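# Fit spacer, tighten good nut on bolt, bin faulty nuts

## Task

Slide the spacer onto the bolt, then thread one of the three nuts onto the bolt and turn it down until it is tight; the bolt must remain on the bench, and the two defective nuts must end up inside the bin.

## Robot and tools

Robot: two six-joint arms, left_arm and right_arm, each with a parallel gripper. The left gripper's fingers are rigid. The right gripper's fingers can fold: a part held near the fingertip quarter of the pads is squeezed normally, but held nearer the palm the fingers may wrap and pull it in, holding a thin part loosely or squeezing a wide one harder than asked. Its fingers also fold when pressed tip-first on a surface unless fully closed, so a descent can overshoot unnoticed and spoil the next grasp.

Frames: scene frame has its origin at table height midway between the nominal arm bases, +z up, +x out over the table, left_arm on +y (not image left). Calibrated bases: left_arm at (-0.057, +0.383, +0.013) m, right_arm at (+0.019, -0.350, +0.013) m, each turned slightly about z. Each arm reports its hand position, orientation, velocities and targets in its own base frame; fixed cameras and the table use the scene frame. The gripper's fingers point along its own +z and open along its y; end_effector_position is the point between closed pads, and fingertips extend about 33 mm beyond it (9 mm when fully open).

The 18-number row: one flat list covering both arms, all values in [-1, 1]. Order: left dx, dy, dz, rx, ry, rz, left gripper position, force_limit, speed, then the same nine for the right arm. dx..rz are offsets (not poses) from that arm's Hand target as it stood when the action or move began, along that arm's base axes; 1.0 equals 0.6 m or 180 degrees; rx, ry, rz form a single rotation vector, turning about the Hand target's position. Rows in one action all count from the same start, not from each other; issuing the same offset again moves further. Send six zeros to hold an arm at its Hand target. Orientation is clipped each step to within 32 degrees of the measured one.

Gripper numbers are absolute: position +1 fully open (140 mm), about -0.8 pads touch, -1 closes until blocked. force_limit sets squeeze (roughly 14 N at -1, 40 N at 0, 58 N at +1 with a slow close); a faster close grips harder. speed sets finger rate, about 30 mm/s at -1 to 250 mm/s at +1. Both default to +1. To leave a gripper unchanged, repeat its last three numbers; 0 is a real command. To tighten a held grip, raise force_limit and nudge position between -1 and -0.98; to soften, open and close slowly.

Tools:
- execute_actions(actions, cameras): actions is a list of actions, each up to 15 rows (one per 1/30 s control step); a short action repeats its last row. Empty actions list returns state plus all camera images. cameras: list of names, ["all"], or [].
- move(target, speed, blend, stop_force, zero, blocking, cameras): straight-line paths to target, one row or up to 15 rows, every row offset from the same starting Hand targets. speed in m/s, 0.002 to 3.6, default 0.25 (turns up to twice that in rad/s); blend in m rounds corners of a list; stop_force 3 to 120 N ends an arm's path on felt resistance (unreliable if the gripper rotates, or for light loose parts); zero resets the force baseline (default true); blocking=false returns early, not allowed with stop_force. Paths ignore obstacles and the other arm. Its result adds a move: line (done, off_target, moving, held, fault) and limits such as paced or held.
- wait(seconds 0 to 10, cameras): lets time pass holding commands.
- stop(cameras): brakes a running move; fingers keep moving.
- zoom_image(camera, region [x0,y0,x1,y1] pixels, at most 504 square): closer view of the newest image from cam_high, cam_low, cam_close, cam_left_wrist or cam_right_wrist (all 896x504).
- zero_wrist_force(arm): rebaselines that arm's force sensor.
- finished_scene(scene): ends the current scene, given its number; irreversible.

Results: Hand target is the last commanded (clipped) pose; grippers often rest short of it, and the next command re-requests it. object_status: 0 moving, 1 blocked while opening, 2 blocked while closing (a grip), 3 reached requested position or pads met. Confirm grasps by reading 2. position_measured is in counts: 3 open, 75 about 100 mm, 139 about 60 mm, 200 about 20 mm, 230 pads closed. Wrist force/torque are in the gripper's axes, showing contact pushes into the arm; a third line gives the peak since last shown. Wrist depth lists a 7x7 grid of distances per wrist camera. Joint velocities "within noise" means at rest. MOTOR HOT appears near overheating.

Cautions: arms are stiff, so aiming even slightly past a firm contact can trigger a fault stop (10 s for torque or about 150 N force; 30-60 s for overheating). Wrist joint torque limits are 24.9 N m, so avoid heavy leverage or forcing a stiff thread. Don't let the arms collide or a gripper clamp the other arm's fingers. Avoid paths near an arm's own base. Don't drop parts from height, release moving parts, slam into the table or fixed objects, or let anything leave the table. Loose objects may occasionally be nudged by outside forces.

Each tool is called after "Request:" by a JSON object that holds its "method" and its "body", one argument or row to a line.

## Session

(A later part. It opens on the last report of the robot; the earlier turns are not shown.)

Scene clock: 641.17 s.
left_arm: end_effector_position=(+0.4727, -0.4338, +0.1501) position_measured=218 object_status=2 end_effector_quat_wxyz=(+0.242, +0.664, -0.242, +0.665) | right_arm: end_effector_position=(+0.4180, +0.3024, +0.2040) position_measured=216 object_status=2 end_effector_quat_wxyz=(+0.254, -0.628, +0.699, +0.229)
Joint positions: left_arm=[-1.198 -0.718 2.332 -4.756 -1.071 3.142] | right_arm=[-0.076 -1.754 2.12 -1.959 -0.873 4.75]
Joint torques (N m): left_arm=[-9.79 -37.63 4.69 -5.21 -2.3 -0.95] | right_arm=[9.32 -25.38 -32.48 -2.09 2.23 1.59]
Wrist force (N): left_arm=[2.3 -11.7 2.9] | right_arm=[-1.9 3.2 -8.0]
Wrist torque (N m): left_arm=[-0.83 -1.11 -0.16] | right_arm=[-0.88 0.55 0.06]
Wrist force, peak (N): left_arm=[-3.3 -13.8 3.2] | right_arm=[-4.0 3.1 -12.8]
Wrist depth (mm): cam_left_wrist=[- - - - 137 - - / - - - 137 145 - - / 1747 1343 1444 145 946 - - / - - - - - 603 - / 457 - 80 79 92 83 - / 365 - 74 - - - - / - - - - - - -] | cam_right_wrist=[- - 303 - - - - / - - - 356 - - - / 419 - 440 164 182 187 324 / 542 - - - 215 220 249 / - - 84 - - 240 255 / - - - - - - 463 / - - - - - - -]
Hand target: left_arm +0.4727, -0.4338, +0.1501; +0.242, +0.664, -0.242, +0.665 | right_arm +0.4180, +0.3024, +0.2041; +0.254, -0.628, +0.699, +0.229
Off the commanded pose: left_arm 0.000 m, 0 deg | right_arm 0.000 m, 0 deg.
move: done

Request:
{"method": "move", "body": {
  "target": [0,0,0,0,0,0,-1,1,1, -0.00288,0.00056,0.0003,0,0,-0.0556,-1,1,1],
  "speed": 0.15
}}

Request:
{"method": "move", "body": {
  "target": [0,0,0,0,0,0,-1,1,1, -0.00274,0.00105,0,0,0,-0.0556,-1,1,1],
  "speed": 0.15,
  "cameras": ["cam_left_wrist"]
}}

Request:
{"method": "zoom_image", "body": {
  "camera": "cam_left_wrist",
  "region": [428, 125, 528, 225]
}}

Scene clock: 642.73 s.
left_arm: end_effector_position=(+0.4727, -0.4338, +0.1501) position_measured=218 object_status=2 end_effector_quat_wxyz=(+0.242, +0.664, -0.242, +0.665) | right_arm: end_effector_position=(+0.4162, +0.3027, +0.2043) position_measured=216 object_status=2 end_effector_quat_wxyz=(+0.273, -0.565, +0.751, +0.207)
Joint positions: left_arm=[-1.198 -0.718 2.332 -4.756 -1.071 3.142] | right_arm=[-0.064 -1.827 2.215 -2.135 -0.891 4.991]
Joint torques (N m): left_arm=[-9.55 -32.95 1.85 -1.46 -2.33 -1.02] | right_arm=[11.58 -22.38 -16.41 -8.5 -0.29 1.97]
Wrist force (N): left_arm=[5.6 -10.8 3.9] | right_arm=[0.9 4.0 -5.7]
Wrist torque (N m): left_arm=[-0.99 -0.98 -0.13] | right_arm=[-1.11 0.48 -0.29]
Wrist force, peak (N): left_arm=[5.6 -10.8 3.9] | right_arm=[-1.7 3.4 -7.5]
Wrist depth (mm): cam_left_wrist=[- - - - 137 - - / - - 1982 137 140 - - / - 1444 1444 146 - - - / - - - - 614 - - / 452 - 80 79 92 83 - / 344 - 74 - - - 342 / - - - - - - -] | cam_right_wrist=[- - - - - - - / - - - - - - 312 / - 436 - 161 176 172 178 / - 529 534 - 202 220 205 / - - 84 - - - 206 / 1562 - - - - - 188 / - - - - - - -]
Hand target: left_arm +0.4727, -0.4338, +0.1501; +0.242, +0.664, -0.242, +0.665 | right_arm +0.4162, +0.3027, +0.2042; +0.273, -0.565, +0.751, +0.206
Off the commanded pose: left_arm 0.000 m, 0 deg | right_arm 0.000 m, 0 deg.
move: done

Scene clock: 644.07 s.
left_arm: end_effector_position=(+0.4727, -0.4338, +0.1501) position_measured=218 object_status=2 end_effector_quat_wxyz=(+0.242, +0.664, -0.242, +0.665) | right_arm: end_effector_position=(+0.4146, +0.3034, +0.2043) position_measured=216 object_status=2 end_effector_quat_wxyz=(+0.290, -0.498, +0.797, +0.182) end_effector_velocity=(+0.000, +0.000, +0.000) end_effector_angular_velocity=(+0.000, +0.000, -0.003)
Joint positions: left_arm=[-1.198 -0.718 2.332 -4.756 -1.071 3.142] | right_arm=[-0.03 -1.883 2.294 -2.313 -0.944 5.245]
Joint velocities: left_arm=[within noise] | right_arm=[0.001 0 0.001 -0.003 -0.001 0.005]
Joint torques (N m): left_arm=[-9.02 -30.06 -1.06 1.04 -2.29 -1.06] | right_arm=[10.71 -20 -15.47 -8.37 -0.64 1.65]
Wrist force (N): left_arm=[6.3 -10.6 3.3] | right_arm=[3.2 2.4 -4.6]
Wrist torque (N m): left_arm=[-0.96 -0.96 -0.13] | right_arm=[-1.00 0.45 -0.31]
Wrist force, peak (N): left_arm=[11.6 -7.0 -0.7] | right_arm=[0.9 4.0 -5.4]
Wrist depth (mm): cam_left_wrist=[- - - 2250 134 - - / - - - 137 141 - - / 1542 1591 1622 143 - - - / - 581 - - - 612 606 / 457 - 80 79 92 86 444 / 363 - 74 - - - - / - - - - - - -] | cam_right_wrist=[- - 299 - - 309 287 / - - 374 - - 160 156 / 438 - 436 162 171 177 178 / - - - - 117 208 195 / - - 84 - - - 192 / 1387 - - - - - - / - - - - - - -]
Hand target: left_arm +0.4727, -0.4338, +0.1501; +0.242, +0.664, -0.242, +0.665 | right_arm +0.4146, +0.3034, +0.2042; +0.290, -0.497, +0.797, +0.182
Off the commanded pose: left_arm 0.000 m, 0 deg | right_arm 0.000 m, 0 deg.
move: done
Images, in order (width x height): cam_left_wrist 896x504.

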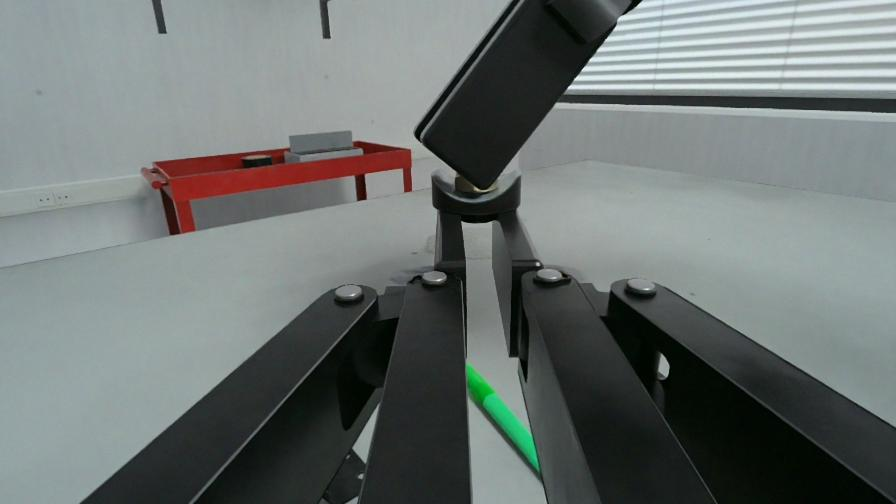

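Scaled by 5.040 from the camera's 896x504 image, which has a finer 1280x720 frame.

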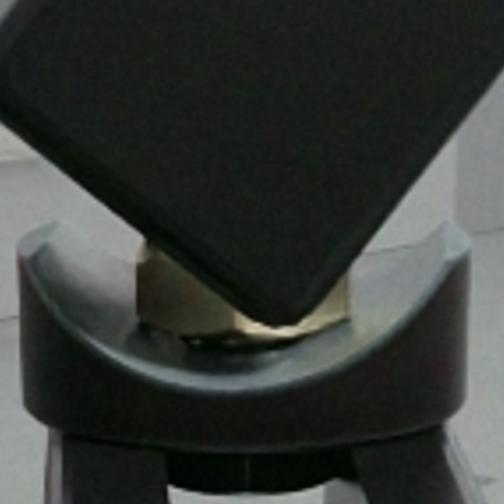

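Request:
{"method": "move", "body": {
  "target": [0,0,0,0,0,0,-1,1,1, 0,0,0,0,0,0,-0.55,0,-0.5],
  "speed": 0.05,
  "cameras": ["cam_left_wrist"]
}}

Request:
{"method": "zoom_image", "body": {
  "camera": "cam_left_wrist",
  "region": [428, 125, 528, 225]
}}

Request:
{"method": "move", "body": {
  "target": [0,0,0,0,0,0,-1,1,1, 0,0,-0.0067,0,0,0,-0.55,0,-0.5],
  "speed": 0.006,
  "stop_force": 3
}}

Scene clock: 645.73 s.
left_arm: end_effector_position=(+0.4727, -0.4338, +0.1501) position_measured=218 object_status=2 end_effector_quat_wxyz=(+0.242, +0.664, -0.242, +0.665) | right_arm: end_effector_position=(+0.4146, +0.3034, +0.2043) position_measured=199 object_status=3 end_effector_quat_wxyz=(+0.290, -0.497, +0.797, +0.182)
Joint positions: left_arm=[-1.198 -0.718 2.332 -4.756 -1.071 3.142] | right_arm=[-0.03 -1.883 2.294 -2.314 -0.944 5.246]
Joint torques (N m): left_arm=[-9.55 -26.94 -3.99 -0.21 -1.97 -1.04] | right_arm=[11.8 -17.85 -15.64 -2.07 -0.58 1.8]
Wrist force (N): left_arm=[4.3 -5.1 -1.0] | right_arm=[-2.5 -2.9 -3.4]
Wrist torque (N m): left_arm=[-0.71 -0.91 -0.02] | right_arm=[-0.58 0.44 -0.08]
Wrist force, peak (N): left_arm=[7.1 -10.9 3.1] | right_arm=[2.9 2.6 -5.6]
Wrist depth (mm): cam_left_wrist=[- - - - 128 - - / - - - 133 135 - - / 1523 1611 1676 146 1063 - - / - 1688 704 - - - - / - 481 80 79 93 83 - / 357 - 74 - - - - / - - - - - - -] | cam_right_wrist=[- - - - 308 - - / - - - 349 174 158 156 / - 417 - 163 170 177 177 / - - 530 149 130 218 198 / - - 89 - - - 192 / 1318 - - - - - - / - - - - - - -]
Hand target: left_arm +0.4727, -0.4338, +0.1501; +0.242, +0.664, -0.242, +0.665 | right_arm +0.4146, +0.3034, +0.2042; +0.290, -0.497, +0.797, +0.182
Off the commanded pose: left_arm 0.000 m, 0 deg | right_arm 0.000 m, 0 deg.
move: done
Images, in order (width x height): cam_left_wrist 896x504.

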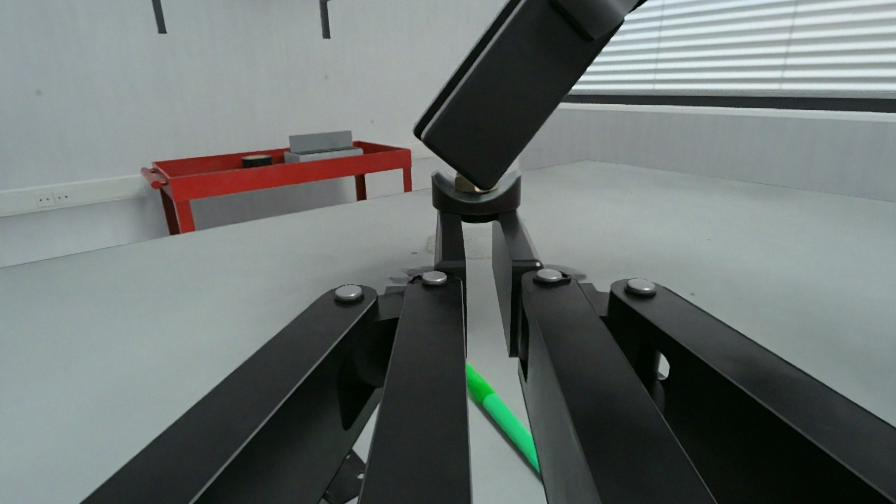

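Scaled by 5.040 from the camera's 896x504 image, which has a finer 1280x720 frame.

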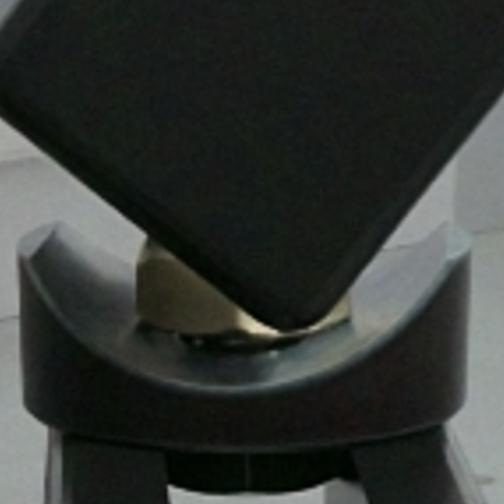

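Scene clock: 647.50 s.
left_arm: end_effector_position=(+0.4727, -0.4338, +0.1500) position_measured=218 object_status=2 end_effector_quat_wxyz=(+0.242, +0.664, -0.242, +0.665) | right_arm: end_effector_position=(+0.4146, +0.3034, +0.2012) position_measured=199 object_status=3 end_effector_quat_wxyz=(+0.290, -0.497, +0.797, +0.182)
Joint positions: left_arm=[-1.198 -0.718 2.332 -4.756 -1.071 3.142] | right_arm=[-0.03 -1.879 2.3 -2.324 -0.944 5.246]
Joint torques (N m): left_arm=[-9.26 -37.62 -6.96 -4.35 -0.7 -0.98] | right_arm=[10.49 -19.32 -30.67 -1.14 -0.47 0.3]
Wrist force (N): left_arm=[3.5 -5.1 -0.9] | right_arm=[-2.9 -2.8 -4.7]
Wrist torque (N m): left_arm=[-0.66 -0.92 -0.04] | right_arm=[-0.57 0.39 -0.09]
Wrist force, peak (N): left_arm=[4.5 -5.0 -0.7] | right_arm=[-5.4 -2.8 -7.6]
Wrist depth (mm): cam_left_wrist=[- - 1643 - 128 - - / 1427 - 2099 133 135 - - / 1365 1469 1478 139 - - - / - - - - 137 - - / - - 80 79 93 84 415 / 361 - 74 - - - 342 / - - - - - - -] | cam_right_wrist=[- - - - - - - / - 337 - - 338 156 154 / - - - 160 169 172 175 / - - - 149 187 202 197 / - - 90 - - - 189 / 1379 - - - - - 181 / - - - - - - -]
Hand target: left_arm +0.4727, -0.4338, +0.1501; +0.242, +0.664, -0.242, +0.665 | right_arm +0.4146, +0.3034, +0.2012; +0.290, -0.497, +0.797, +0.182 (not the last commanded pose)
Off the commanded pose: left_arm 0.000 m, 0 deg | right_arm 0.001 m, 0 deg.
move: contact (right_arm)

Request:
{"method": "move", "body": {
  "target": [0,0,0,0,0,0,-1,1,1, 0,0,0.0003,0,0,0,-1,1,1],
  "speed": 0.02
}}

Request:
{"method": "move", "body": {
  "target": [0,0,0,0,0,0,-1,1,1, -0.00252,0.00151,0.0001,0,0,-0.0556,-1,1,1],
  "speed": 0.15
}}

Request:
{"method": "move", "body": {
  "target": [0,0,0,0,0,0,-1,1,1, -0.00221,0.00192,0.0003,0,0,-0.0556,-1,1,1],
  "speed": 0.15,
  "cameras": ["cam_left_wrist"]
}}

Request:
{"method": "zoom_image", "body": {
  "camera": "cam_left_wrist",
  "region": [428, 125, 528, 225]
}}

Scene clock: 648.63 s.
left_arm: end_effector_position=(+0.4727, -0.4338, +0.1501) position_measured=218 object_status=2 end_effector_quat_wxyz=(+0.242, +0.664, -0.242, +0.665) | right_arm: end_effector_position=(+0.4146, +0.3034, +0.2014) position_measured=215 object_status=2 end_effector_quat_wxyz=(+0.290, -0.497, +0.797, +0.182)
Joint positions: left_arm=[-1.198 -0.718 2.332 -4.756 -1.071 3.142] | right_arm=[-0.03 -1.879 2.3 -2.323 -0.944 5.246]
Joint torques (N m): left_arm=[-9.46 -38.84 -8.52 -5.84 0.14 -0.98] | right_arm=[10.43 -18.85 -29.49 -0.97 -0.62 0.41]
Wrist force (N): left_arm=[1.1 -8.5 -0.7] | right_arm=[-0.8 -2.5 -7.3]
Wrist torque (N m): left_arm=[-0.78 -0.88 -0.10] | right_arm=[-0.71 0.44 -0.23]
Wrist force, peak (N): left_arm=[-5.1 -11.2 -0.1] | right_arm=[-3.2 -1.2 -13.2]
Wrist depth (mm): cam_left_wrist=[- - - - 131 - - / - - - 137 139 - - / 1514 1581 1581 143 - - - / - 600 639 - 119 - - / - 481 80 79 92 83 402 / - - 74 - - - 342 / - - - - - - -] | cam_right_wrist=[286 302 311 - - - 317 / - 324 348 - 353 155 158 / - - - 160 169 172 175 / - 559 - - 185 202 197 / - - 84 - - - 188 / 1363 - - - - - 180 / - - - - - - -]
Hand target: left_arm +0.4727, -0.4338, +0.1501; +0.242, +0.664, -0.242, +0.665 | right_arm +0.4146, +0.3034, +0.2014; +0.290, -0.497, +0.797, +0.182
Off the commanded pose: left_arm 0.000 m, 0 deg | right_arm 0.000 m, 0 deg.
move: done

Scene clock: 649.97 s.
left_arm: end_effector_position=(+0.4727, -0.4338, +0.1501) position_measured=218 object_status=2 end_effector_quat_wxyz=(+0.242, +0.664, -0.242, +0.665) | right_arm: end_effector_position=(+0.4131, +0.3043, +0.2015) position_measured=215 object_status=2 end_effector_quat_wxyz=(+0.305, -0.426, +0.837, +0.156)
Joint positions: left_arm=[-1.198 -0.718 2.332 -4.756 -1.071 3.142] | right_arm=[0.03 -1.914 2.358 -2.489 -1.037 5.504]
Joint torques (N m): left_arm=[-8.97 -33.45 -8.81 -2.36 0.7 -0.91] | right_arm=[11.11 -18.57 -14.22 -7.4 -1.51 1.7]
Wrist force (N): left_arm=[1.8 -10.3 3.3] | right_arm=[0.9 0.6 -7.7]
Wrist torque (N m): left_arm=[-0.84 -1.00 -0.13] | right_arm=[-0.92 0.56 -0.30]
Wrist force, peak (N): left_arm=[4.2 -9.9 2.7] | right_arm=[0.4 1.2 -8.9]
Wrist depth (mm): cam_left_wrist=[- - 1810 - 128 1850 - / 1532 - - 137 136 - - / 1622 1523 1532 142 - - - / - - - - 530 603 - / - - 80 79 93 83 - / 363 - 74 - - - - / - - - - - - -] | cam_right_wrist=[- - - - 298 287 284 / - - - 343 332 145 137 / - - - 163 164 165 159 / - - - - 111 209 181 / - - 84 - - - - / 1310 - - - - - - / - - - - - - -]
Hand target: left_arm +0.4727, -0.4338, +0.1501; +0.242, +0.664, -0.242, +0.665 | right_arm +0.4131, +0.3043, +0.2015; +0.305, -0.426, +0.838, +0.156
Off the commanded pose: left_arm 0.000 m, 0 deg | right_arm 0.000 m, 0 deg.
move: done

Scene clock: 651.30 s.
left_arm: end_effector_position=(+0.4727, -0.4338, +0.1501) position_measured=218 object_status=2 end_effector_quat_wxyz=(+0.242, +0.664, -0.242, +0.665) | right_arm: end_effector_position=(+0.4118, +0.3054, +0.2017) position_measured=215 object_status=2 end_effector_quat_wxyz=(+0.317, -0.351, +0.871, +0.129)
Joint positions: left_arm=[-1.198 -0.718 2.332 -4.756 -1.071 3.142] | right_arm=[0.119 -1.925 2.392 -2.627 -1.171 5.758]
Joint torques (N m): left_arm=[-8.72 -28.01 -5.34 1.14 0.47 -0.97] | right_arm=[11.59 2.68 -17.4 -8.7 -1.27 1.94]
Wrist force (N): left_arm=[9.3 -8.3 2.7] | right_arm=[3.6 -0.3 -3.7]
Wrist torque (N m): left_arm=[-0.75 -1.10 -0.10] | right_arm=[-0.81 0.49 -0.29]
Wrist force, peak (N): left_arm=[15.9 -4.8 0.8] | right_arm=[0.2 1.2 -9.1]
Wrist depth (mm): cam_left_wrist=[- - - - 125 - - / - - - 137 133 - - / - 1532 1759 143 - - - / - 629 - - 620 - 614 / 494 497 80 79 93 83 418 / 356 - 74 - - - - / - - - - - - -] | cam_right_wrist=[- - - - - 132 123 / - - - - 151 140 141 / - - - 159 169 167 161 / - 497 501 - - 417 524 / 1150 - 84 - - 786 - / 1145 - - - - - - / - - - - - - -]
Hand target: left_arm +0.4727, -0.4338, +0.1501; +0.242, +0.664, -0.242, +0.665 | right_arm +0.4117, +0.3054, +0.2016; +0.317, -0.351, +0.872, +0.129
Off the commanded pose: left_arm 0.000 m, 0 deg | right_arm 0.000 m, 0 deg.
move: done
Images, in order (width x height): cam_left_wrist 896x504.

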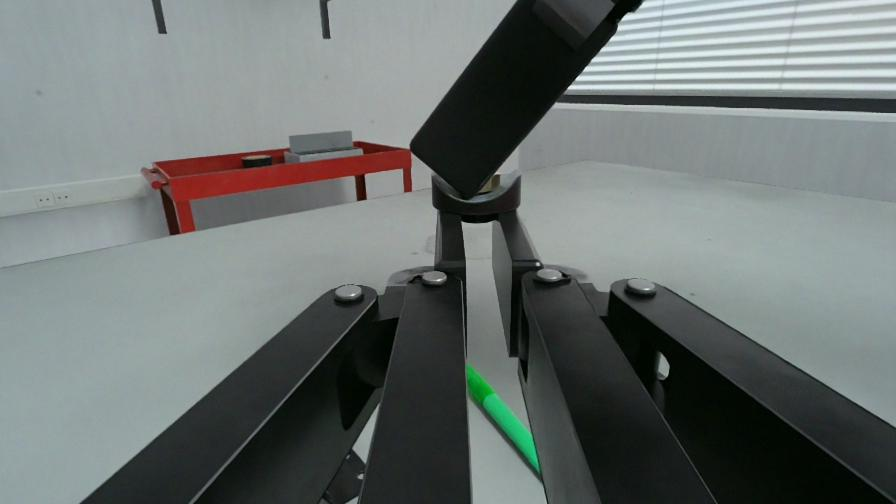

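Scaled by 5.040 from the camera's 896x504 image, which has a finer 1280x720 frame.

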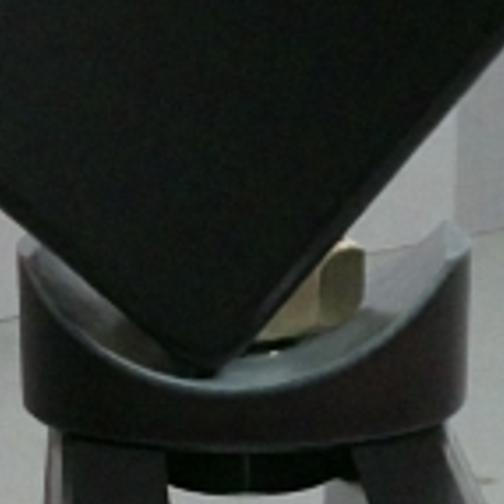

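Request:
{"method": "move", "body": {
  "target": [0,0,0,0,0,0,-1,1,1, -0.00185,0.00228,0.0006,0,0,-0.0556,-1,1,1],
  "speed": 0.15
}}

Request:
{"method": "move", "body": {
  "target": [0,0,0,0,0,0,-1,1,1, -0.00142,0.00257,0.0006,0,0,-0.0556,-1,1,1],
  "speed": 0.15,
  "cameras": ["cam_left_wrist"]
}}

Request:
{"method": "zoom_image", "body": {
  "camera": "cam_left_wrist",
  "region": [428, 125, 528, 225]
}}

Scene clock: 653.47 s.
left_arm: end_effector_position=(+0.4727, -0.4338, +0.1501) position_measured=218 object_status=2 end_effector_quat_wxyz=(+0.242, +0.664, -0.242, +0.665) | right_arm: end_effector_position=(+0.4106, +0.3068, +0.2020) position_measured=215 object_status=2 end_effector_quat_wxyz=(+0.327, -0.274, +0.899, +0.101)
Joint positions: left_arm=[-1.198 -0.718 2.332 -4.756 -1.071 3.142] | right_arm=[0.232 -1.91 2.4 -2.726 -1.34 6.003]
Joint torques (N m): left_arm=[-8.76 -22.43 1.88 1 0.09 -0.92] | right_arm=[12.44 -0.44 -36.24 -9.85 -1.64 1.82]
Wrist force (N): left_arm=[13.4 -7.6 1.8] | right_arm=[5.8 -1.4 1.8]
Wrist torque (N m): left_arm=[-1.05 -1.02 -0.06] | right_arm=[-0.73 0.50 -0.36]
Wrist force, peak (N): left_arm=[21.4 -5.3 -1.6] | right_arm=[8.0 -3.9 8.0]
Wrist depth (mm): cam_left_wrist=[1287 - - - 123 1907 - / - - - 138 145 2117 - / - 1427 1711 146 - - - / - 741 640 - - - - / - - 80 79 93 91 426 / - - 74 - - - - / - - - - - - -] | cam_right_wrist=[- - - - - 122 124 / - - 337 - 150 140 137 / 448 - - 159 163 168 168 / 525 570 - - 468 - - / 1012 - 84 - - - - / 1058 - - - - - - / - - - - - - -]
Hand target: left_arm +0.4727, -0.4338, +0.1501; +0.242, +0.664, -0.242, +0.665 | right_arm +0.4106, +0.3068, +0.2020; +0.327, -0.274, +0.899, +0.101
Off the commanded pose: left_arm 0.000 m, 0 deg | right_arm 0.000 m, 0 deg.
move: done

Scene clock: 654.80 s.
left_arm: end_effector_position=(+0.4727, -0.4338, +0.1501) position_measured=218 object_status=2 end_effector_quat_wxyz=(+0.242, +0.664, -0.242, +0.665) | right_arm: end_effector_position=(+0.4098, +0.3083, +0.2024) position_measured=215 object_status=2 end_effector_quat_wxyz=(+0.335, -0.195, +0.919, +0.072)
Joint positions: left_arm=[-1.198 -0.718 2.332 -4.756 -1.071 3.142] | right_arm=[0.356 -1.874 2.384 -2.779 -1.53 6.237]
Joint torques (N m): left_arm=[-9 -20.79 6.19 0.6 -0.19 -0.95] | right_arm=[10.84 -2.06 -39.76 -11.86 -3.04 2.16]
Wrist force (N): left_arm=[15.0 -12.8 5.0] | right_arm=[11.7 -1.6 -2.9]
Wrist torque (N m): left_arm=[-1.24 -0.90 -0.24] | right_arm=[-1.13 0.57 -0.51]
Wrist force, peak (N): left_arm=[22.3 -9.9 -0.3] | right_arm=[12.1 -5.2 6.5]
Wrist depth (mm): cam_left_wrist=[- - - - 116 - - / - 2064 2210 137 137 - - / - 1581 1711 146 - 925 - / 608 - - - 537 600 - / 476 - 80 79 92 83 428 / 362 - 74 - - - 341 / - - - - - - -] | cam_right_wrist=[- 312 291 - 128 119 116 / - 347 - - 142 141 133 / - - - 159 157 158 - / - - 547 - 108 - - / - - 84 - - - - / 1128 - - - - - 1412 / - - - - - - -]
Hand target: left_arm +0.4727, -0.4338, +0.1501; +0.242, +0.664, -0.242, +0.665 | right_arm +0.4098, +0.3083, +0.2024; +0.335, -0.195, +0.919, +0.072
Off the commanded pose: left_arm 0.000 m, 0 deg | right_arm 0.000 m, 0 deg.
move: done
Images, in order (width x height): cam_left_wrist 896x504.

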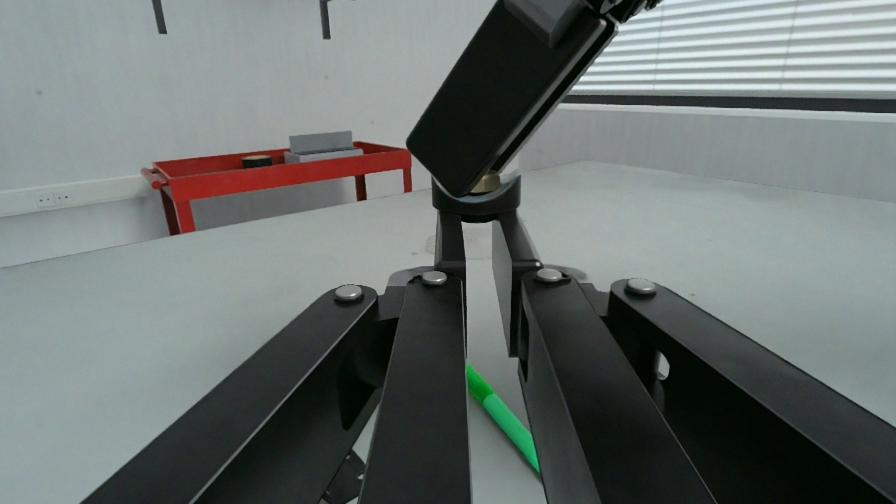

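Scaled by 5.040 from the camera's 896x504 image, which has a finer 1280x720 frame.

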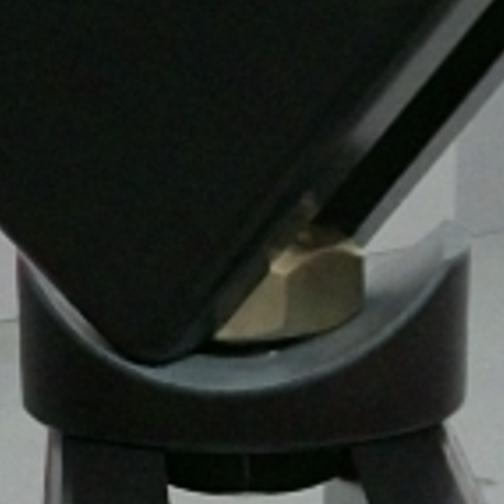

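Request:
{"method": "move", "body": {
  "target": [
    [0,0,0,0,0,0,-1,1,1, 0,0,0,0,0,0,-0.55,0,-0.5],
    [0,0,0,0,0,0,-1,1,1, 0,0,0.0417,0,0,0,-0.55,0,-0.5]
  ],
  "speed": [0.05,0.1],
  "cameras": ["cam_left_wrist"]
}}

Request:
{"method": "zoom_image", "body": {
  "camera": "cam_left_wrist",
  "region": [428, 125, 528, 225]
}}

Request:
{"method": "zoom_image", "body": {
  "camera": "cam_left_wrist",
  "region": [452, 125, 502, 175]
}}

Request:
{"method": "zoom_image", "body": {
  "camera": "cam_left_wrist",
  "region": [452, 165, 502, 215]
}}

Scene clock: 656.73 s.
left_arm: end_effector_position=(+0.4727, -0.4338, +0.1501) position_measured=218 object_status=2 end_effector_quat_wxyz=(+0.242, +0.664, -0.242, +0.665) | right_arm: end_effector_position=(+0.4098, +0.3084, +0.2272) position_measured=199 object_status=3 end_effector_quat_wxyz=(+0.335, -0.195, +0.919, +0.072)
Joint positions: left_arm=[-1.198 -0.718 2.332 -4.756 -1.071 3.142] | right_arm=[0.357 -1.911 2.336 -2.693 -1.53 6.238]
Joint torques (N m): left_arm=[-8.48 -38 8.48 -4.18 -0.42 -1] | right_arm=[-6.01 -19.37 -30.8 -1.16 0.09 -1.66]
Wrist force (N): left_arm=[4.0 -6.7 -0.4] | right_arm=[-3.0 -3.3 -3.0]
Wrist torque (N m): left_arm=[-1.04 -0.86 -0.02] | right_arm=[-0.65 0.56 -0.08]
Wrist force, peak (N): left_arm=[14.9 -13.0 5.4] | right_arm=[12.5 -1.4 -2.0]
Wrist depth (mm): cam_left_wrist=[- 1676 - 129 143 - - / - 1632 - 139 - - - / 1444 1676 1523 154 - - - / - - 621 - 535 - - / 444 463 80 79 93 83 - / 360 - 74 - - - - / - - - - - - -] | cam_right_wrist=[- - - - 150 147 146 / - - - 176 168 168 162 / - - - 175 466 - - / - - - 150 560 - - / 1318 - 89 151 - - - / 1162 - - - - - - / - - - - - - -]
Hand target: left_arm +0.4727, -0.4338, +0.1501; +0.242, +0.664, -0.242, +0.665 | right_arm +0.4098, +0.3083, +0.2274; +0.335, -0.195, +0.919, +0.072
Off the commanded pose: left_arm 0.000 m, 0 deg | right_arm 0.000 m, 0 deg.
move: done
Images, in order (width x height): cam_left_wrist 896x504.

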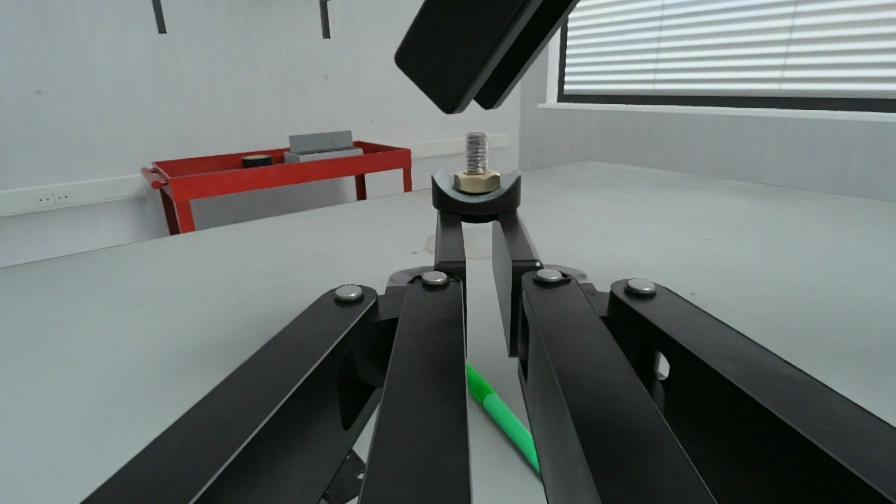

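Scaled by 5.040 from the camera's 896x504 image, which has a finer 1280x720 frame.

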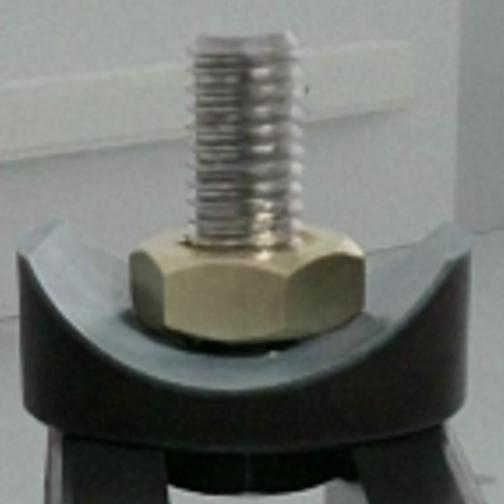

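Scaled by 10.080 from the camera's 896x504 image, which has a finer 1280x720 frame.

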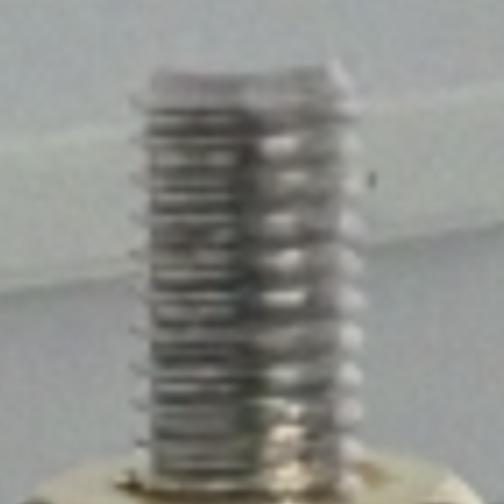

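Scaled by 10.080 from the camera's 896x504 image, which has a finer 1280x720 frame.

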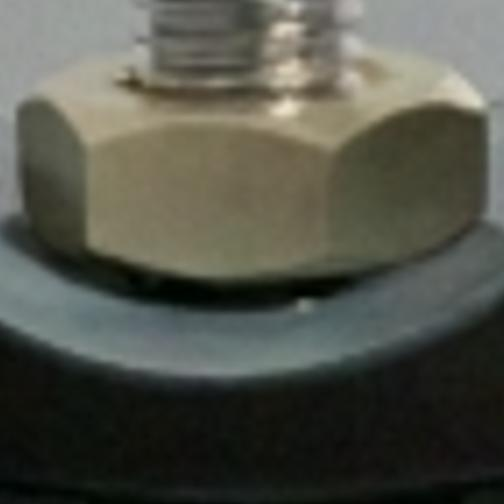

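Request:
{"method": "move", "body": {
  "target": [
    [0,0,0,0,0,0,-1,1,1, 0.0136,-0.00992,0,0,0,0.3333,-0.55,0,-0.5],
    [0,0,0,0,0,0,-1,1,1, 0.0136,-0.00992,-0.0385,0,0,0.3333,-1,1,1]
  ],
  "speed": [0.45,0.06],
  "blend": [0.003,0]
}}

Request:
{"method": "move", "body": {
  "target": [0,0,0,0,0,0,-1,1,1, -0.00288,0.00056,0.0002,0,0,-0.0556,-1,1,1],
  "speed": 0.2
}}

Request:
{"method": "move", "body": {
  "target": [0,0,0,0,0,0,-1,1,1, -0.00274,0.00105,0,0,0,-0.0556,-1,1,1],
  "speed": 0.2
}}

Request:
{"method": "move", "body": {
  "target": [0,0,0,0,0,0,-1,1,1, -0.00252,0.00151,0,0,0,-0.0556,-1,1,1],
  "speed": 0.2,
  "cameras": ["cam_left_wrist"]
}}

Request:
{"method": "zoom_image", "body": {
  "camera": "cam_left_wrist",
  "region": [428, 125, 528, 225]
}}

Scene clock: 662.97 s.
left_arm: end_effector_position=(+0.4727, -0.4338, +0.1501) position_measured=218 object_status=2 end_effector_quat_wxyz=(+0.242, +0.664, -0.242, +0.665) | right_arm: end_effector_position=(+0.4180, +0.3024, +0.2043) position_measured=216 object_status=2 end_effector_quat_wxyz=(+0.254, -0.628, +0.699, +0.229)
Joint positions: left_arm=[-1.198 -0.718 2.332 -4.756 -1.071 3.142] | right_arm=[-0.076 -1.755 2.12 -1.96 -0.873 4.752]
Joint torques (N m): left_arm=[-8.51 -37.37 1.68 -4.32 -1.55 -0.99] | right_arm=[13.41 -0.02 -11.31 -6.71 -0.28 -1.67]
Wrist force (N): left_arm=[-5.8 -14.5 1.7] | right_arm=[-4.7 2.6 -13.7]
Wrist torque (N m): left_arm=[-0.94 -0.83 -0.20] | right_arm=[-0.97 0.67 0.13]
Wrist force, peak (N): left_arm=[-7.0 -14.7 2.0] | right_arm=[-4.7 2.6 -13.7]
Wrist depth (mm): cam_left_wrist=[- - - - 137 - - / - - - 137 148 - - / 1532 1523 1747 145 - - - / - 694 - - - - - / 425 - 80 79 92 91 420 / 360 - 74 - - - - / - - - - - - -] | cam_right_wrist=[299 - - 295 298 - - / - 348 349 - - - 357 / - - - 163 183 188 324 / - - - - 216 221 246 / - - 84 - - - 255 / - - - - - - 464 / - - - - - - -]
Hand target: left_arm +0.4727, -0.4338, +0.1501; +0.242, +0.664, -0.242, +0.665 | right_arm +0.4179, +0.3024, +0.2043; +0.254, -0.628, +0.699, +0.229
Off the commanded pose: left_arm 0.000 m, 0 deg | right_arm 0.000 m, 0 deg.
move: done

Scene clock: 664.20 s.
left_arm: end_effector_position=(+0.4727, -0.4338, +0.1501) position_measured=218 object_status=2 end_effector_quat_wxyz=(+0.242, +0.664, -0.242, +0.665) | right_arm: end_effector_position=(+0.4162, +0.3027, +0.2044) position_measured=216 object_status=2 end_effector_quat_wxyz=(+0.273, -0.565, +0.751, +0.206)
Joint positions: left_arm=[-1.198 -0.718 2.332 -4.756 -1.071 3.142] | right_arm=[-0.064 -1.827 2.215 -2.136 -0.891 4.992]
Joint torques (N m): left_arm=[-8.18 -35.82 -7.93 -4.23 3.6 -0.95] | right_arm=[8.12 -20.57 -13.65 -7.87 -3.87 1.7]
Wrist force (N): left_arm=[0.4 -3.2 10.3] | right_arm=[-9.8 5.2 0.3]
Wrist torque (N m): left_arm=[-1.36 -1.00 0.09] | right_arm=[-1.17 0.44 -0.15]
Wrist force, peak (N): left_arm=[-9.4 -15.4 1.7] | right_arm=[-6.1 2.8 -15.9]
Wrist depth (mm): cam_left_wrist=[- 1676 - - 137 1951 - / 1676 1581 2250 137 143 - - / - 1581 1688 146 - - - / - 650 612 - 120 578 - / 467 497 80 79 92 87 396 / 340 - 74 - - - 342 / - - - - - - -] | cam_right_wrist=[- - 303 - - - - / - - - - - - 307 / - - - 162 175 171 174 / 535 564 - - 204 219 205 / - - 84 - - - 206 / - - - - - - 187 / - - - - - - -]
Hand target: left_arm +0.4727, -0.4338, +0.1501; +0.242, +0.664, -0.242, +0.665 | right_arm +0.4162, +0.3027, +0.2044; +0.273, -0.565, +0.751, +0.206
Off the commanded pose: left_arm 0.000 m, 0 deg | right_arm 0.000 m, 0 deg.
move: done

Scene clock: 665.43 s.
left_arm: end_effector_position=(+0.4727, -0.4338, +0.1501) position_measured=218 object_status=2 end_effector_quat_wxyz=(+0.242, +0.664, -0.242, +0.665) | right_arm: end_effector_position=(+0.4146, +0.3034, +0.2044) position_measured=216 object_status=2 end_effector_quat_wxyz=(+0.290, -0.497, +0.797, +0.182)
Joint positions: left_arm=[-1.198 -0.718 2.332 -4.756 -1.071 3.142] | right_arm=[-0.03 -1.883 2.294 -2.314 -0.944 5.246]
Joint torques (N m): left_arm=[8.25 -33.49 -5.49 -4.32 4.59 -0.96] | right_arm=[7.36 -18.71 -9.81 -4.47 -6.24 1.83]
Wrist force (N): left_arm=[-2.8 8.2 5.7] | right_arm=[-19.7 0.1 2.7]
Wrist torque (N m): left_arm=[-1.55 -0.90 0.33] | right_arm=[-0.92 0.32 -0.19]
Wrist force, peak (N): left_arm=[4.1 10.5 1.5] | right_arm=[-20.1 0.2 2.4]
Wrist depth (mm): cam_left_wrist=[- - - 146 133 - - / - - - 137 137 - - / 1514 1274 1505 146 - 999 - / - 615 - - 573 - - / - - 80 79 93 86 420 / - - 74 - - - - / - - - - - - -] | cam_right_wrist=[- - - 303 - - - / 351 - - 338 331 157 155 / 420 - - 161 169 174 177 / 525 - - - 207 219 198 / - - 84 - - - 191 / 1282 - - - - - - / - - - - - - -]
Hand target: left_arm +0.4727, -0.4338, +0.1501; +0.242, +0.664, -0.242, +0.665 | right_arm +0.4146, +0.3034, +0.2044; +0.290, -0.497, +0.797, +0.182
Off the commanded pose: left_arm 0.000 m, 0 deg | right_arm 0.000 m, 0 deg.
move: done

Scene clock: 666.67 s.
left_arm: end_effector_position=(+0.4727, -0.4338, +0.1500) position_measured=218 object_status=2 end_effector_quat_wxyz=(+0.242, +0.664, -0.242, +0.665) | right_arm: end_effector_position=(+0.4131, +0.3043, +0.2044) position_measured=216 object_status=2 end_effector_quat_wxyz=(+0.305, -0.426, +0.838, +0.156)
Joint positions: left_arm=[-1.198 -0.718 2.332 -4.756 -1.071 3.142] | right_arm=[0.03 -1.918 2.352 -2.479 -1.037 5.505]
Joint torques (N m): left_arm=[23.47 -34.29 -2.88 -5.95 5.58 -1.03] | right_arm=[10.21 -12.59 -0.99 -0.84 -6.25 2]
Wrist force (N): left_arm=[-11.9 9.4 0.1] | right_arm=[-26.9 -2.4 -4.4]
Wrist torque (N m): left_arm=[-1.57 -0.85 0.32] | right_arm=[-0.66 0.43 -0.28]
Wrist force, peak (N): left_arm=[-13.1 9.2 0.4] | right_arm=[-27.0 -2.6 -4.2]
Wrist depth (mm): cam_left_wrist=[- - - - 130 - - / - - - 138 137 - 1444 / 1542 1551 1643 146 - - - / - - - - - 582 - / - 478 80 79 93 87 - / - - 75 - - - - / - - - - - - -] | cam_right_wrist=[- 293 - - - - 140 / - 356 - - 162 145 152 / - - - 161 177 179 164 / - - - - 396 208 - / - - 85 - - - 644 / 1275 - - - - - 1465 / - - - - - - -]
Hand target: left_arm +0.4727, -0.4338, +0.1501; +0.242, +0.664, -0.242, +0.665 | right_arm +0.4131, +0.3043, +0.2044; +0.305, -0.426, +0.838, +0.156
Off the commanded pose: left_arm 0.000 m, 0 deg | right_arm 0.000 m, 0 deg.
move: done
Images, in order (width x height): cam_left_wrist 896x504.

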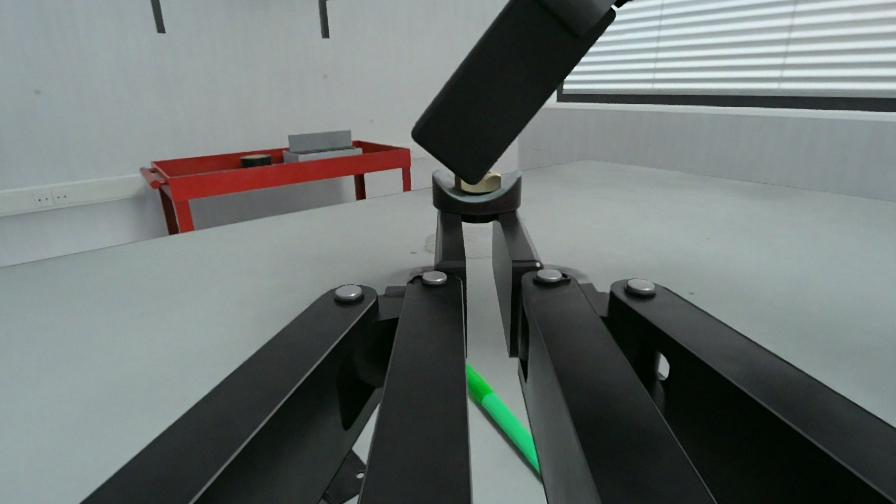

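Scaled by 5.040 from the camera's 896x504 image, which has a finer 1280x720 frame.

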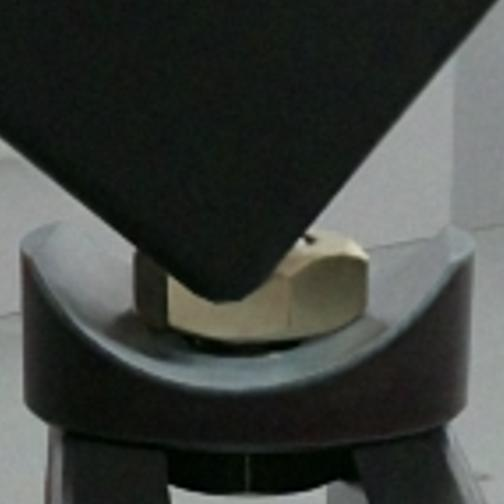

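Request:
{"method": "move", "body": {
  "target": [
    [0,0,0,0,0,0,-1,1,1, 0,0,0,0,0,0,-0.55,0,-0.5],
    [0,0,0,0,0,0,-1,1,1, 0,0,0.0383,0,0,0,-0.55,0,-0.5],
    [0,0,0,0,0,0,-1,1,1, -0.00453,0.00495,0.0383,0,0,-0.1278,-0.55,0,-0.5],
    [0,0,0,0,0,0,-1,1,1, -0.00453,0.00495,0.005,0,0,-0.1278,-0.55,0,-0.5]
  ],
  "speed": [0.05,0.1,0.4,0.08],
  "cameras": ["cam_left_wrist"]
}}

Request:
{"method": "zoom_image", "body": {
  "camera": "cam_left_wrist",
  "region": [428, 125, 528, 225]
}}

Request:
{"method": "move", "body": {
  "target": [0,0,0,0,0,0,-1,1,1, 0,0,-0.0105,0,0,0,-0.55,0,-0.5],
  "speed": 0.006,
  "stop_force": 3
}}

Scene clock: 671.83 s.
left_arm: end_effector_position=(+0.4727, -0.4338, +0.1501) position_measured=218 object_status=2 end_effector_quat_wxyz=(+0.242, +0.664, -0.242, +0.665) | right_arm: end_effector_position=(+0.4103, +0.3072, +0.2075) position_measured=199 object_status=3 end_effector_quat_wxyz=(+0.330, -0.250, +0.906, +0.092)
Joint positions: left_arm=[-1.198 -0.718 2.332 -4.756 -1.071 3.142] | right_arm=[0.269 -1.91 2.387 -2.728 -1.397 6.075]
Joint torques (N m): left_arm=[-14.61 -26.09 6.07 0.49 -2.37 -0.97] | right_arm=[12.39 1.73 -13.61 -7.14 -1.84 1.6]
Wrist force (N): left_arm=[4.9 -6.0 1.2] | right_arm=[-2.8 -3.6 -2.5]
Wrist torque (N m): left_arm=[-0.89 -1.05 -0.02] | right_arm=[-0.73 0.53 -0.08]
Wrist force, peak (N): left_arm=[-16.5 2.7 0.6] | right_arm=[-27.3 -2.8 -4.5]
Wrist depth (mm): cam_left_wrist=[- - - 124 121 2064 - / - - - 134 155 - - / - 1249 1632 147 957 902 - / - 623 - - 137 617 - / - 478 80 79 93 91 - / - - 75 - - - 338 / - - - - - - -] | cam_right_wrist=[306 - - - 145 125 126 / 352 - - - 151 152 160 / - - - 163 169 170 170 / 515 - - 149 112 - 563 / - - 89 - - - - / 1092 - - - - - - / - - - - - - -]
Hand target: left_arm +0.4727, -0.4338, +0.1501; +0.242, +0.664, -0.242, +0.665 | right_arm +0.4103, +0.3072, +0.2074; +0.330, -0.250, +0.906, +0.092
Off the commanded pose: left_arm 0.000 m, 0 deg | right_arm 0.000 m, 0 deg.
move: done
Images, in order (width x height): cam_left_wrist 896x504.

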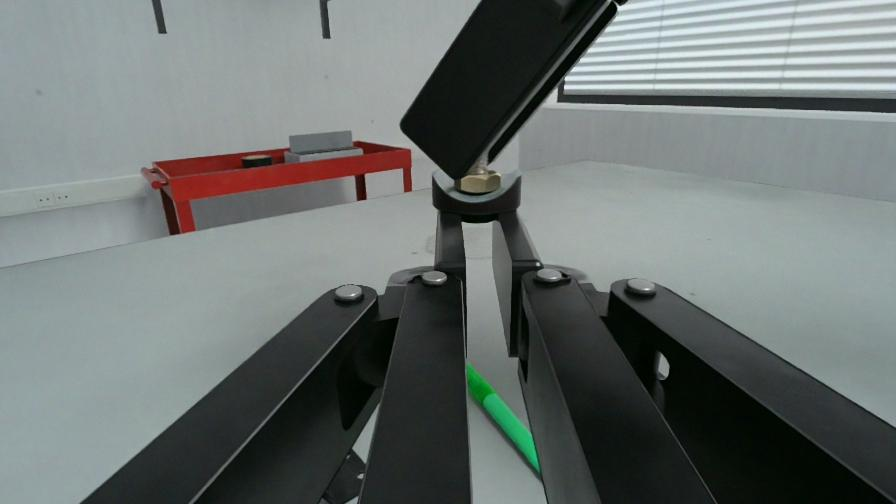

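Scaled by 5.040 from the camera's 896x504 image, which has a finer 1280x720 frame.

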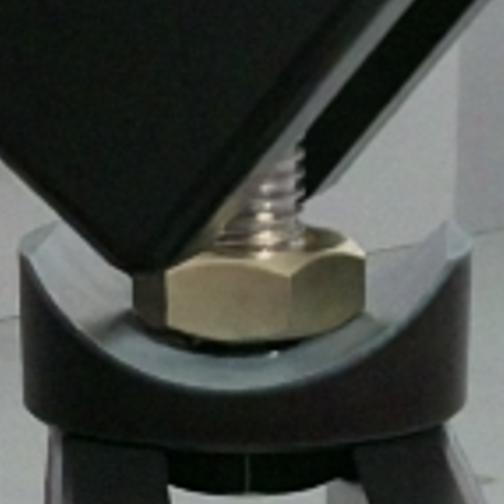

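Scene clock: 673.77 s.
left_arm: end_effector_position=(+0.4727, -0.4338, +0.1501) position_measured=218 object_status=2 end_effector_quat_wxyz=(+0.242, +0.664, -0.242, +0.665) | right_arm: end_effector_position=(+0.4103, +0.3072, +0.2011) position_measured=199 object_status=3 end_effector_quat_wxyz=(+0.330, -0.250, +0.906, +0.092)
Joint positions: left_arm=[-1.198 -0.718 2.332 -4.756 -1.071 3.142] | right_arm=[0.269 -1.899 2.399 -2.751 -1.397 6.075]
Joint torques (N m): left_arm=[-14.47 -29.04 5.59 -1.55 -2.35 -0.95] | right_arm=[12.56 2.8 -11.93 -5.45 -1.94 1.33]
Wrist force (N): left_arm=[2.3 -6.6 1.6] | right_arm=[-4.3 -3.6 -5.7]
Wrist torque (N m): left_arm=[-0.91 -1.01 -0.05] | right_arm=[-0.78 0.49 -0.07]
Wrist force, peak (N): left_arm=[5.0 -6.2 1.5] | right_arm=[-4.3 -3.6 -5.7]
Wrist depth (mm): cam_left_wrist=[- - - - 116 - - / 1403 - - 133 2117 - - / - 1281 1611 141 - - - / - - 704 - - - - / 440 478 80 79 93 83 423 / 362 - 75 - - - - / - - - - - - -] | cam_right_wrist=[- - - 297 - 118 121 / - - - 327 145 135 136 / - - - 160 159 165 166 / - - - 149 111 - - / - - 89 - - - - / 1062 - - - - - - / - - - - - - -]
Hand target: left_arm +0.4727, -0.4338, +0.1501; +0.242, +0.664, -0.242, +0.665 | right_arm +0.4103, +0.3072, +0.2011; +0.330, -0.250, +0.906, +0.092
Off the commanded pose: left_arm 0.000 m, 0 deg | right_arm 0.000 m, 0 deg.
move: contact (right_arm)

Request:
{"method": "move", "body": {
  "target": [0,0,0,0,0,0,-1,1,1, 0,0,0.0003,0,0,0,-1,1,1],
  "speed": 0.02
}}

Request:
{"method": "move", "body": {
  "target": [0,0,0,0,0,0,-1,1,1, -0.00095,0.00182,0.0003,0,0,-0.0389,-1,1,1],
  "speed": 0.15,
  "cameras": ["cam_left_wrist"]
}}

Request:
{"method": "zoom_image", "body": {
  "camera": "cam_left_wrist",
  "region": [428, 125, 528, 225]
}}

Scene clock: 674.73 s.
left_arm: end_effector_position=(+0.4727, -0.4338, +0.1500) position_measured=218 object_status=2 end_effector_quat_wxyz=(+0.242, +0.664, -0.242, +0.665) | right_arm: end_effector_position=(+0.4103, +0.3072, +0.2013) position_measured=216 object_status=2 end_effector_quat_wxyz=(+0.330, -0.250, +0.906, +0.092)
Joint positions: left_arm=[-1.198 -0.718 2.332 -4.756 -1.071 3.142] | right_arm=[0.269 -1.9 2.399 -2.75 -1.397 6.075]
Joint torques (N m): left_arm=[-14.28 -33.67 5.67 -4.21 -2.23 -0.89] | right_arm=[8.11 -17.67 -29.07 -1 -1.84 1.53]
Wrist force (N): left_arm=[1.5 -8.9 1.8] | right_arm=[-2.8 -4.0 -7.4]
Wrist torque (N m): left_arm=[-1.03 -1.03 -0.09] | right_arm=[-0.81 0.53 -0.23]
Wrist force, peak (N): left_arm=[-5.1 -12.9 3.7] | right_arm=[-3.0 -3.6 -13.4]
Wrist depth (mm): cam_left_wrist=[- - - - 120 - - / - 1611 1907 138 2172 - - / - 1315 1591 146 - - - / - - 650 - - - - / - 456 80 79 92 86 - / 362 - 74 - - - - / - - - - - - -] | cam_right_wrist=[- - - - 140 119 121 / - 362 - - 146 135 136 / 450 423 - 160 160 166 166 / - - - - - - - / - - 84 - - - - / 1087 - - - - - 1522 / - - - - - - -]
Hand target: left_arm +0.4727, -0.4338, +0.1501; +0.242, +0.664, -0.242, +0.665 | right_arm +0.4103, +0.3072, +0.2013; +0.330, -0.250, +0.906, +0.092
Off the commanded pose: left_arm 0.000 m, 0 deg | right_arm 0.000 m, 0 deg.
move: done

Scene clock: 675.87 s.
left_arm: end_effector_position=(+0.4727, -0.4338, +0.1501) position_measured=218 object_status=2 end_effector_quat_wxyz=(+0.242, +0.664, -0.242, +0.665) | right_arm: end_effector_position=(+0.4098, +0.3083, +0.2015) position_measured=216 object_status=2 end_effector_quat_wxyz=(+0.335, -0.194, +0.919, +0.072)
Joint positions: left_arm=[-1.198 -0.718 2.332 -4.756 -1.071 3.142] | right_arm=[0.357 -1.872 2.385 -2.782 -1.531 6.238]
Joint torques (N m): left_arm=[-13.67 -37.54 5.75 -4.23 -2.17 -0.93] | right_arm=[12.23 4.31 -30.61 -7.56 -3.38 2.21]
Wrist force (N): left_arm=[-1.9 -14.1 7.3] | right_arm=[2.5 -2.4 -12.4]
Wrist torque (N m): left_arm=[-1.39 -0.94 -0.29] | right_arm=[-1.42 0.66 -0.50]
Wrist force, peak (N): left_arm=[-1.9 -14.1 7.3] | right_arm=[2.0 -2.3 -13.3]
Wrist depth (mm): cam_left_wrist=[- - 1907 2081 117 - - / - - - 137 139 - - / - 1403 1571 146 - 939 - / - - - - 109 647 - / - - 80 79 93 84 - / - - 74 - - - 340 / - - - - - - -] | cam_right_wrist=[300 - - - 126 119 116 / 346 357 - 314 143 141 133 / 411 423 - 158 157 163 - / - 554 - - - - - / - - 84 - - - - / 1087 - - - - - - / - - - - - - -]
Hand target: left_arm +0.4727, -0.4338, +0.1501; +0.242, +0.664, -0.242, +0.665 | right_arm +0.4098, +0.3083, +0.2015; +0.335, -0.194, +0.919, +0.072
Off the commanded pose: left_arm 0.000 m, 0 deg | right_arm 0.000 m, 0 deg.
move: done
Images, in order (width x height): cam_left_wrist 896x504.

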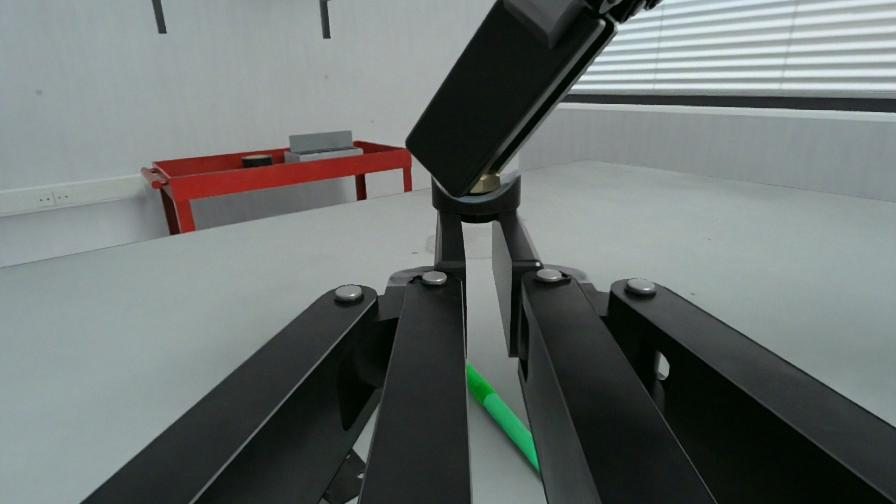

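Scaled by 5.040 from the camera's 896x504 image, which has a finer 1280x720 frame.

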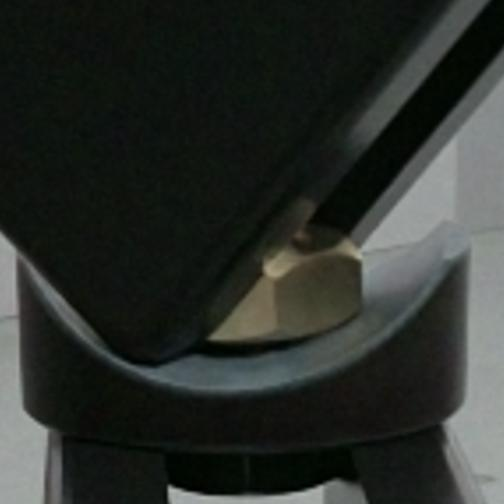

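Request:
{"method": "move", "body": {
  "target": [
    [0,0,0,0,0,0,-1,1,1, 0,0,0,0,0,0,-0.55,0,-0.5],
    [0,0,0,0,0,0,-1,1,1, 0,0,0.0417,0,0,0,-0.55,0,-0.5],
    [0,0,0,0,0,0,-1,1,1, 0.0136,-0.00992,0.0417,0,0,0.3333,-0.55,0,-0.5],
    [0,0,0,0,0,0,-1,1,1, 0.0136,-0.00992,0.0092,0,0,0.3333,-0.55,0,-0.5]
  ],
  "speed": [0.05,0.1,0.45,0.08],
  "cameras": ["cam_left_wrist"]
}}

Request:
{"method": "zoom_image", "body": {
  "camera": "cam_left_wrist",
  "region": [428, 125, 528, 225]
}}

Request:
{"method": "move", "body": {
  "target": [0,0,0,0,0,0,-1,1,1, 0,0,-0.0105,0,0,0,-0.55,0,-0.5],
  "speed": 0.006,
  "stop_force": 3
}}

Scene clock: 680.70 s.
left_arm: end_effector_position=(+0.4727, -0.4338, +0.1501) position_measured=218 object_status=2 end_effector_quat_wxyz=(+0.242, +0.664, -0.242, +0.665) | right_arm: end_effector_position=(+0.4180, +0.3023, +0.2072) position_measured=199 object_status=3 end_effector_quat_wxyz=(+0.254, -0.628, +0.699, +0.229)
Joint positions: left_arm=[-1.198 -0.718 2.332 -4.756 -1.071 3.142] | right_arm=[-0.076 -1.758 2.115 -1.952 -0.873 4.752]
Joint torques (N m): left_arm=[-9.86 -27.68 4.68 -0.96 -1.97 -0.96] | right_arm=[12.15 -3.24 -13.84 -5.9 -0.23 1.88]
Wrist force (N): left_arm=[5.6 -5.1 1.3] | right_arm=[-2.9 -4.1 -2.4]
Wrist torque (N m): left_arm=[-0.72 -1.20 -0.03] | right_arm=[-0.83 0.57 0.05]
Wrist force, peak (N): left_arm=[-2.0 -14.2 7.5] | right_arm=[1.7 -2.0 -14.2]
Wrist depth (mm): cam_left_wrist=[- - 2271 155 133 - - / 1435 - - 132 140 - - / 1523 1301 1601 147 - - - / 1365 673 652 - 570 603 - / 419 448 80 79 93 86 423 / 363 - 74 - - - 339 / - - - - - - -] | cam_right_wrist=[308 - 316 - - - 323 / - - - - 369 - 350 / - 445 446 166 185 190 327 / - - - 149 219 225 249 / - - 90 - - - 257 / - - - - - - 467 / - - - - - - -]
Hand target: left_arm +0.4727, -0.4338, +0.1501; +0.242, +0.664, -0.242, +0.665 | right_arm +0.4179, +0.3024, +0.2070; +0.254, -0.628, +0.699, +0.229
Off the commanded pose: left_arm 0.000 m, 0 deg | right_arm 0.000 m, 0 deg.
move: done
Images, in order (width x height): cam_left_wrist 896x504.

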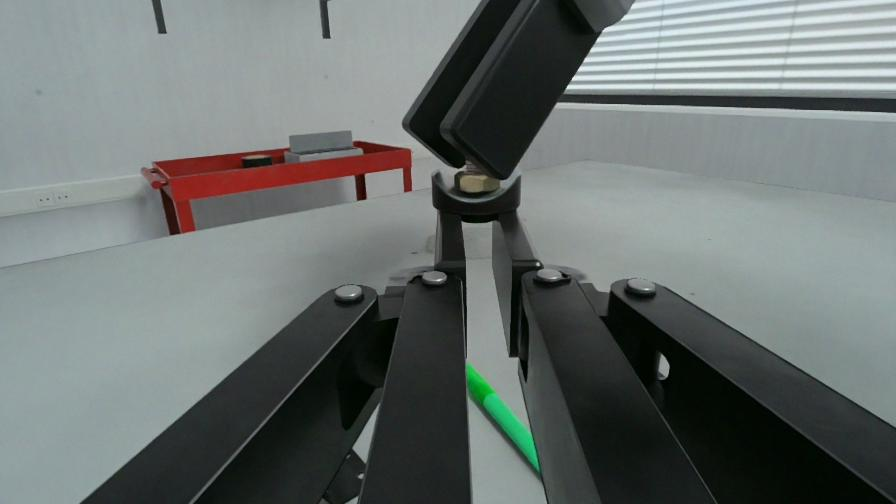

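Scaled by 5.040 from the camera's 896x504 image, which has a finer 1280x720 frame.

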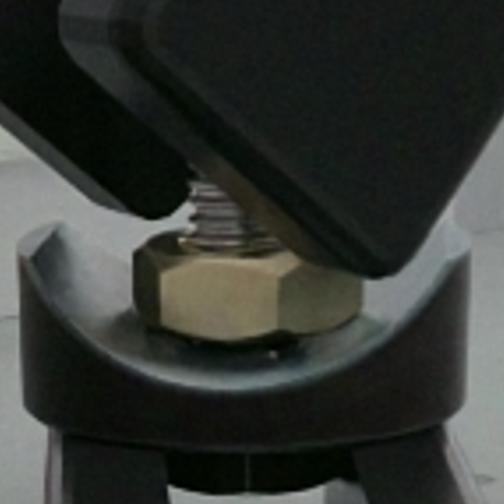

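Scene clock: 682.53 s.
left_arm: end_effector_position=(+0.4727, -0.4338, +0.1500) position_measured=218 object_status=2 end_effector_quat_wxyz=(+0.242, +0.664, -0.242, +0.665) | right_arm: end_effector_position=(+0.4179, +0.3024, +0.2038) position_measured=199 object_status=3 end_effector_quat_wxyz=(+0.254, -0.628, +0.699, +0.229)
Joint positions: left_arm=[-1.198 -0.718 2.332 -4.756 -1.071 3.142] | right_arm=[-0.076 -1.755 2.122 -1.962 -0.873 4.752]
Joint torques (N m): left_arm=[-8.4 -35.22 4.85 -4.78 -1.83 -1.02] | right_arm=[12.1 -24.68 -28 -0.44 0.2 1.58]
Wrist force (N): left_arm=[2.9 -5.7 0.9] | right_arm=[-4.7 -3.4 -5.8]
Wrist torque (N m): left_arm=[-0.66 -1.22 -0.08] | right_arm=[-0.77 0.55 0.03]
Wrist force, peak (N): left_arm=[5.7 -5.3 1.1] | right_arm=[-6.4 -3.4 -8.3]
Wrist depth (mm): cam_left_wrist=[- - 1654 155 134 - - / - - - 132 141 - - / - 1388 1771 146 - - - / - - 602 - - - - / - - 80 79 93 83 423 / 362 - 74 - - - - / - - - - - - -] | cam_right_wrist=[- - - - 306 - - / - 363 - - 350 - - / - - 440 163 182 186 325 / - 509 - 150 204 219 247 / - - 89 - - 235 252 / - - - - - - 462 / - - - - - - -]
Hand target: left_arm +0.4727, -0.4338, +0.1501; +0.242, +0.664, -0.242, +0.665 | right_arm +0.4179, +0.3024, +0.2038; +0.254, -0.628, +0.699, +0.229 (not the last commanded pose)
Off the commanded pose: left_arm 0.000 m, 0 deg | right_arm 0.003 m, 0 deg.
move: contact (right_arm)


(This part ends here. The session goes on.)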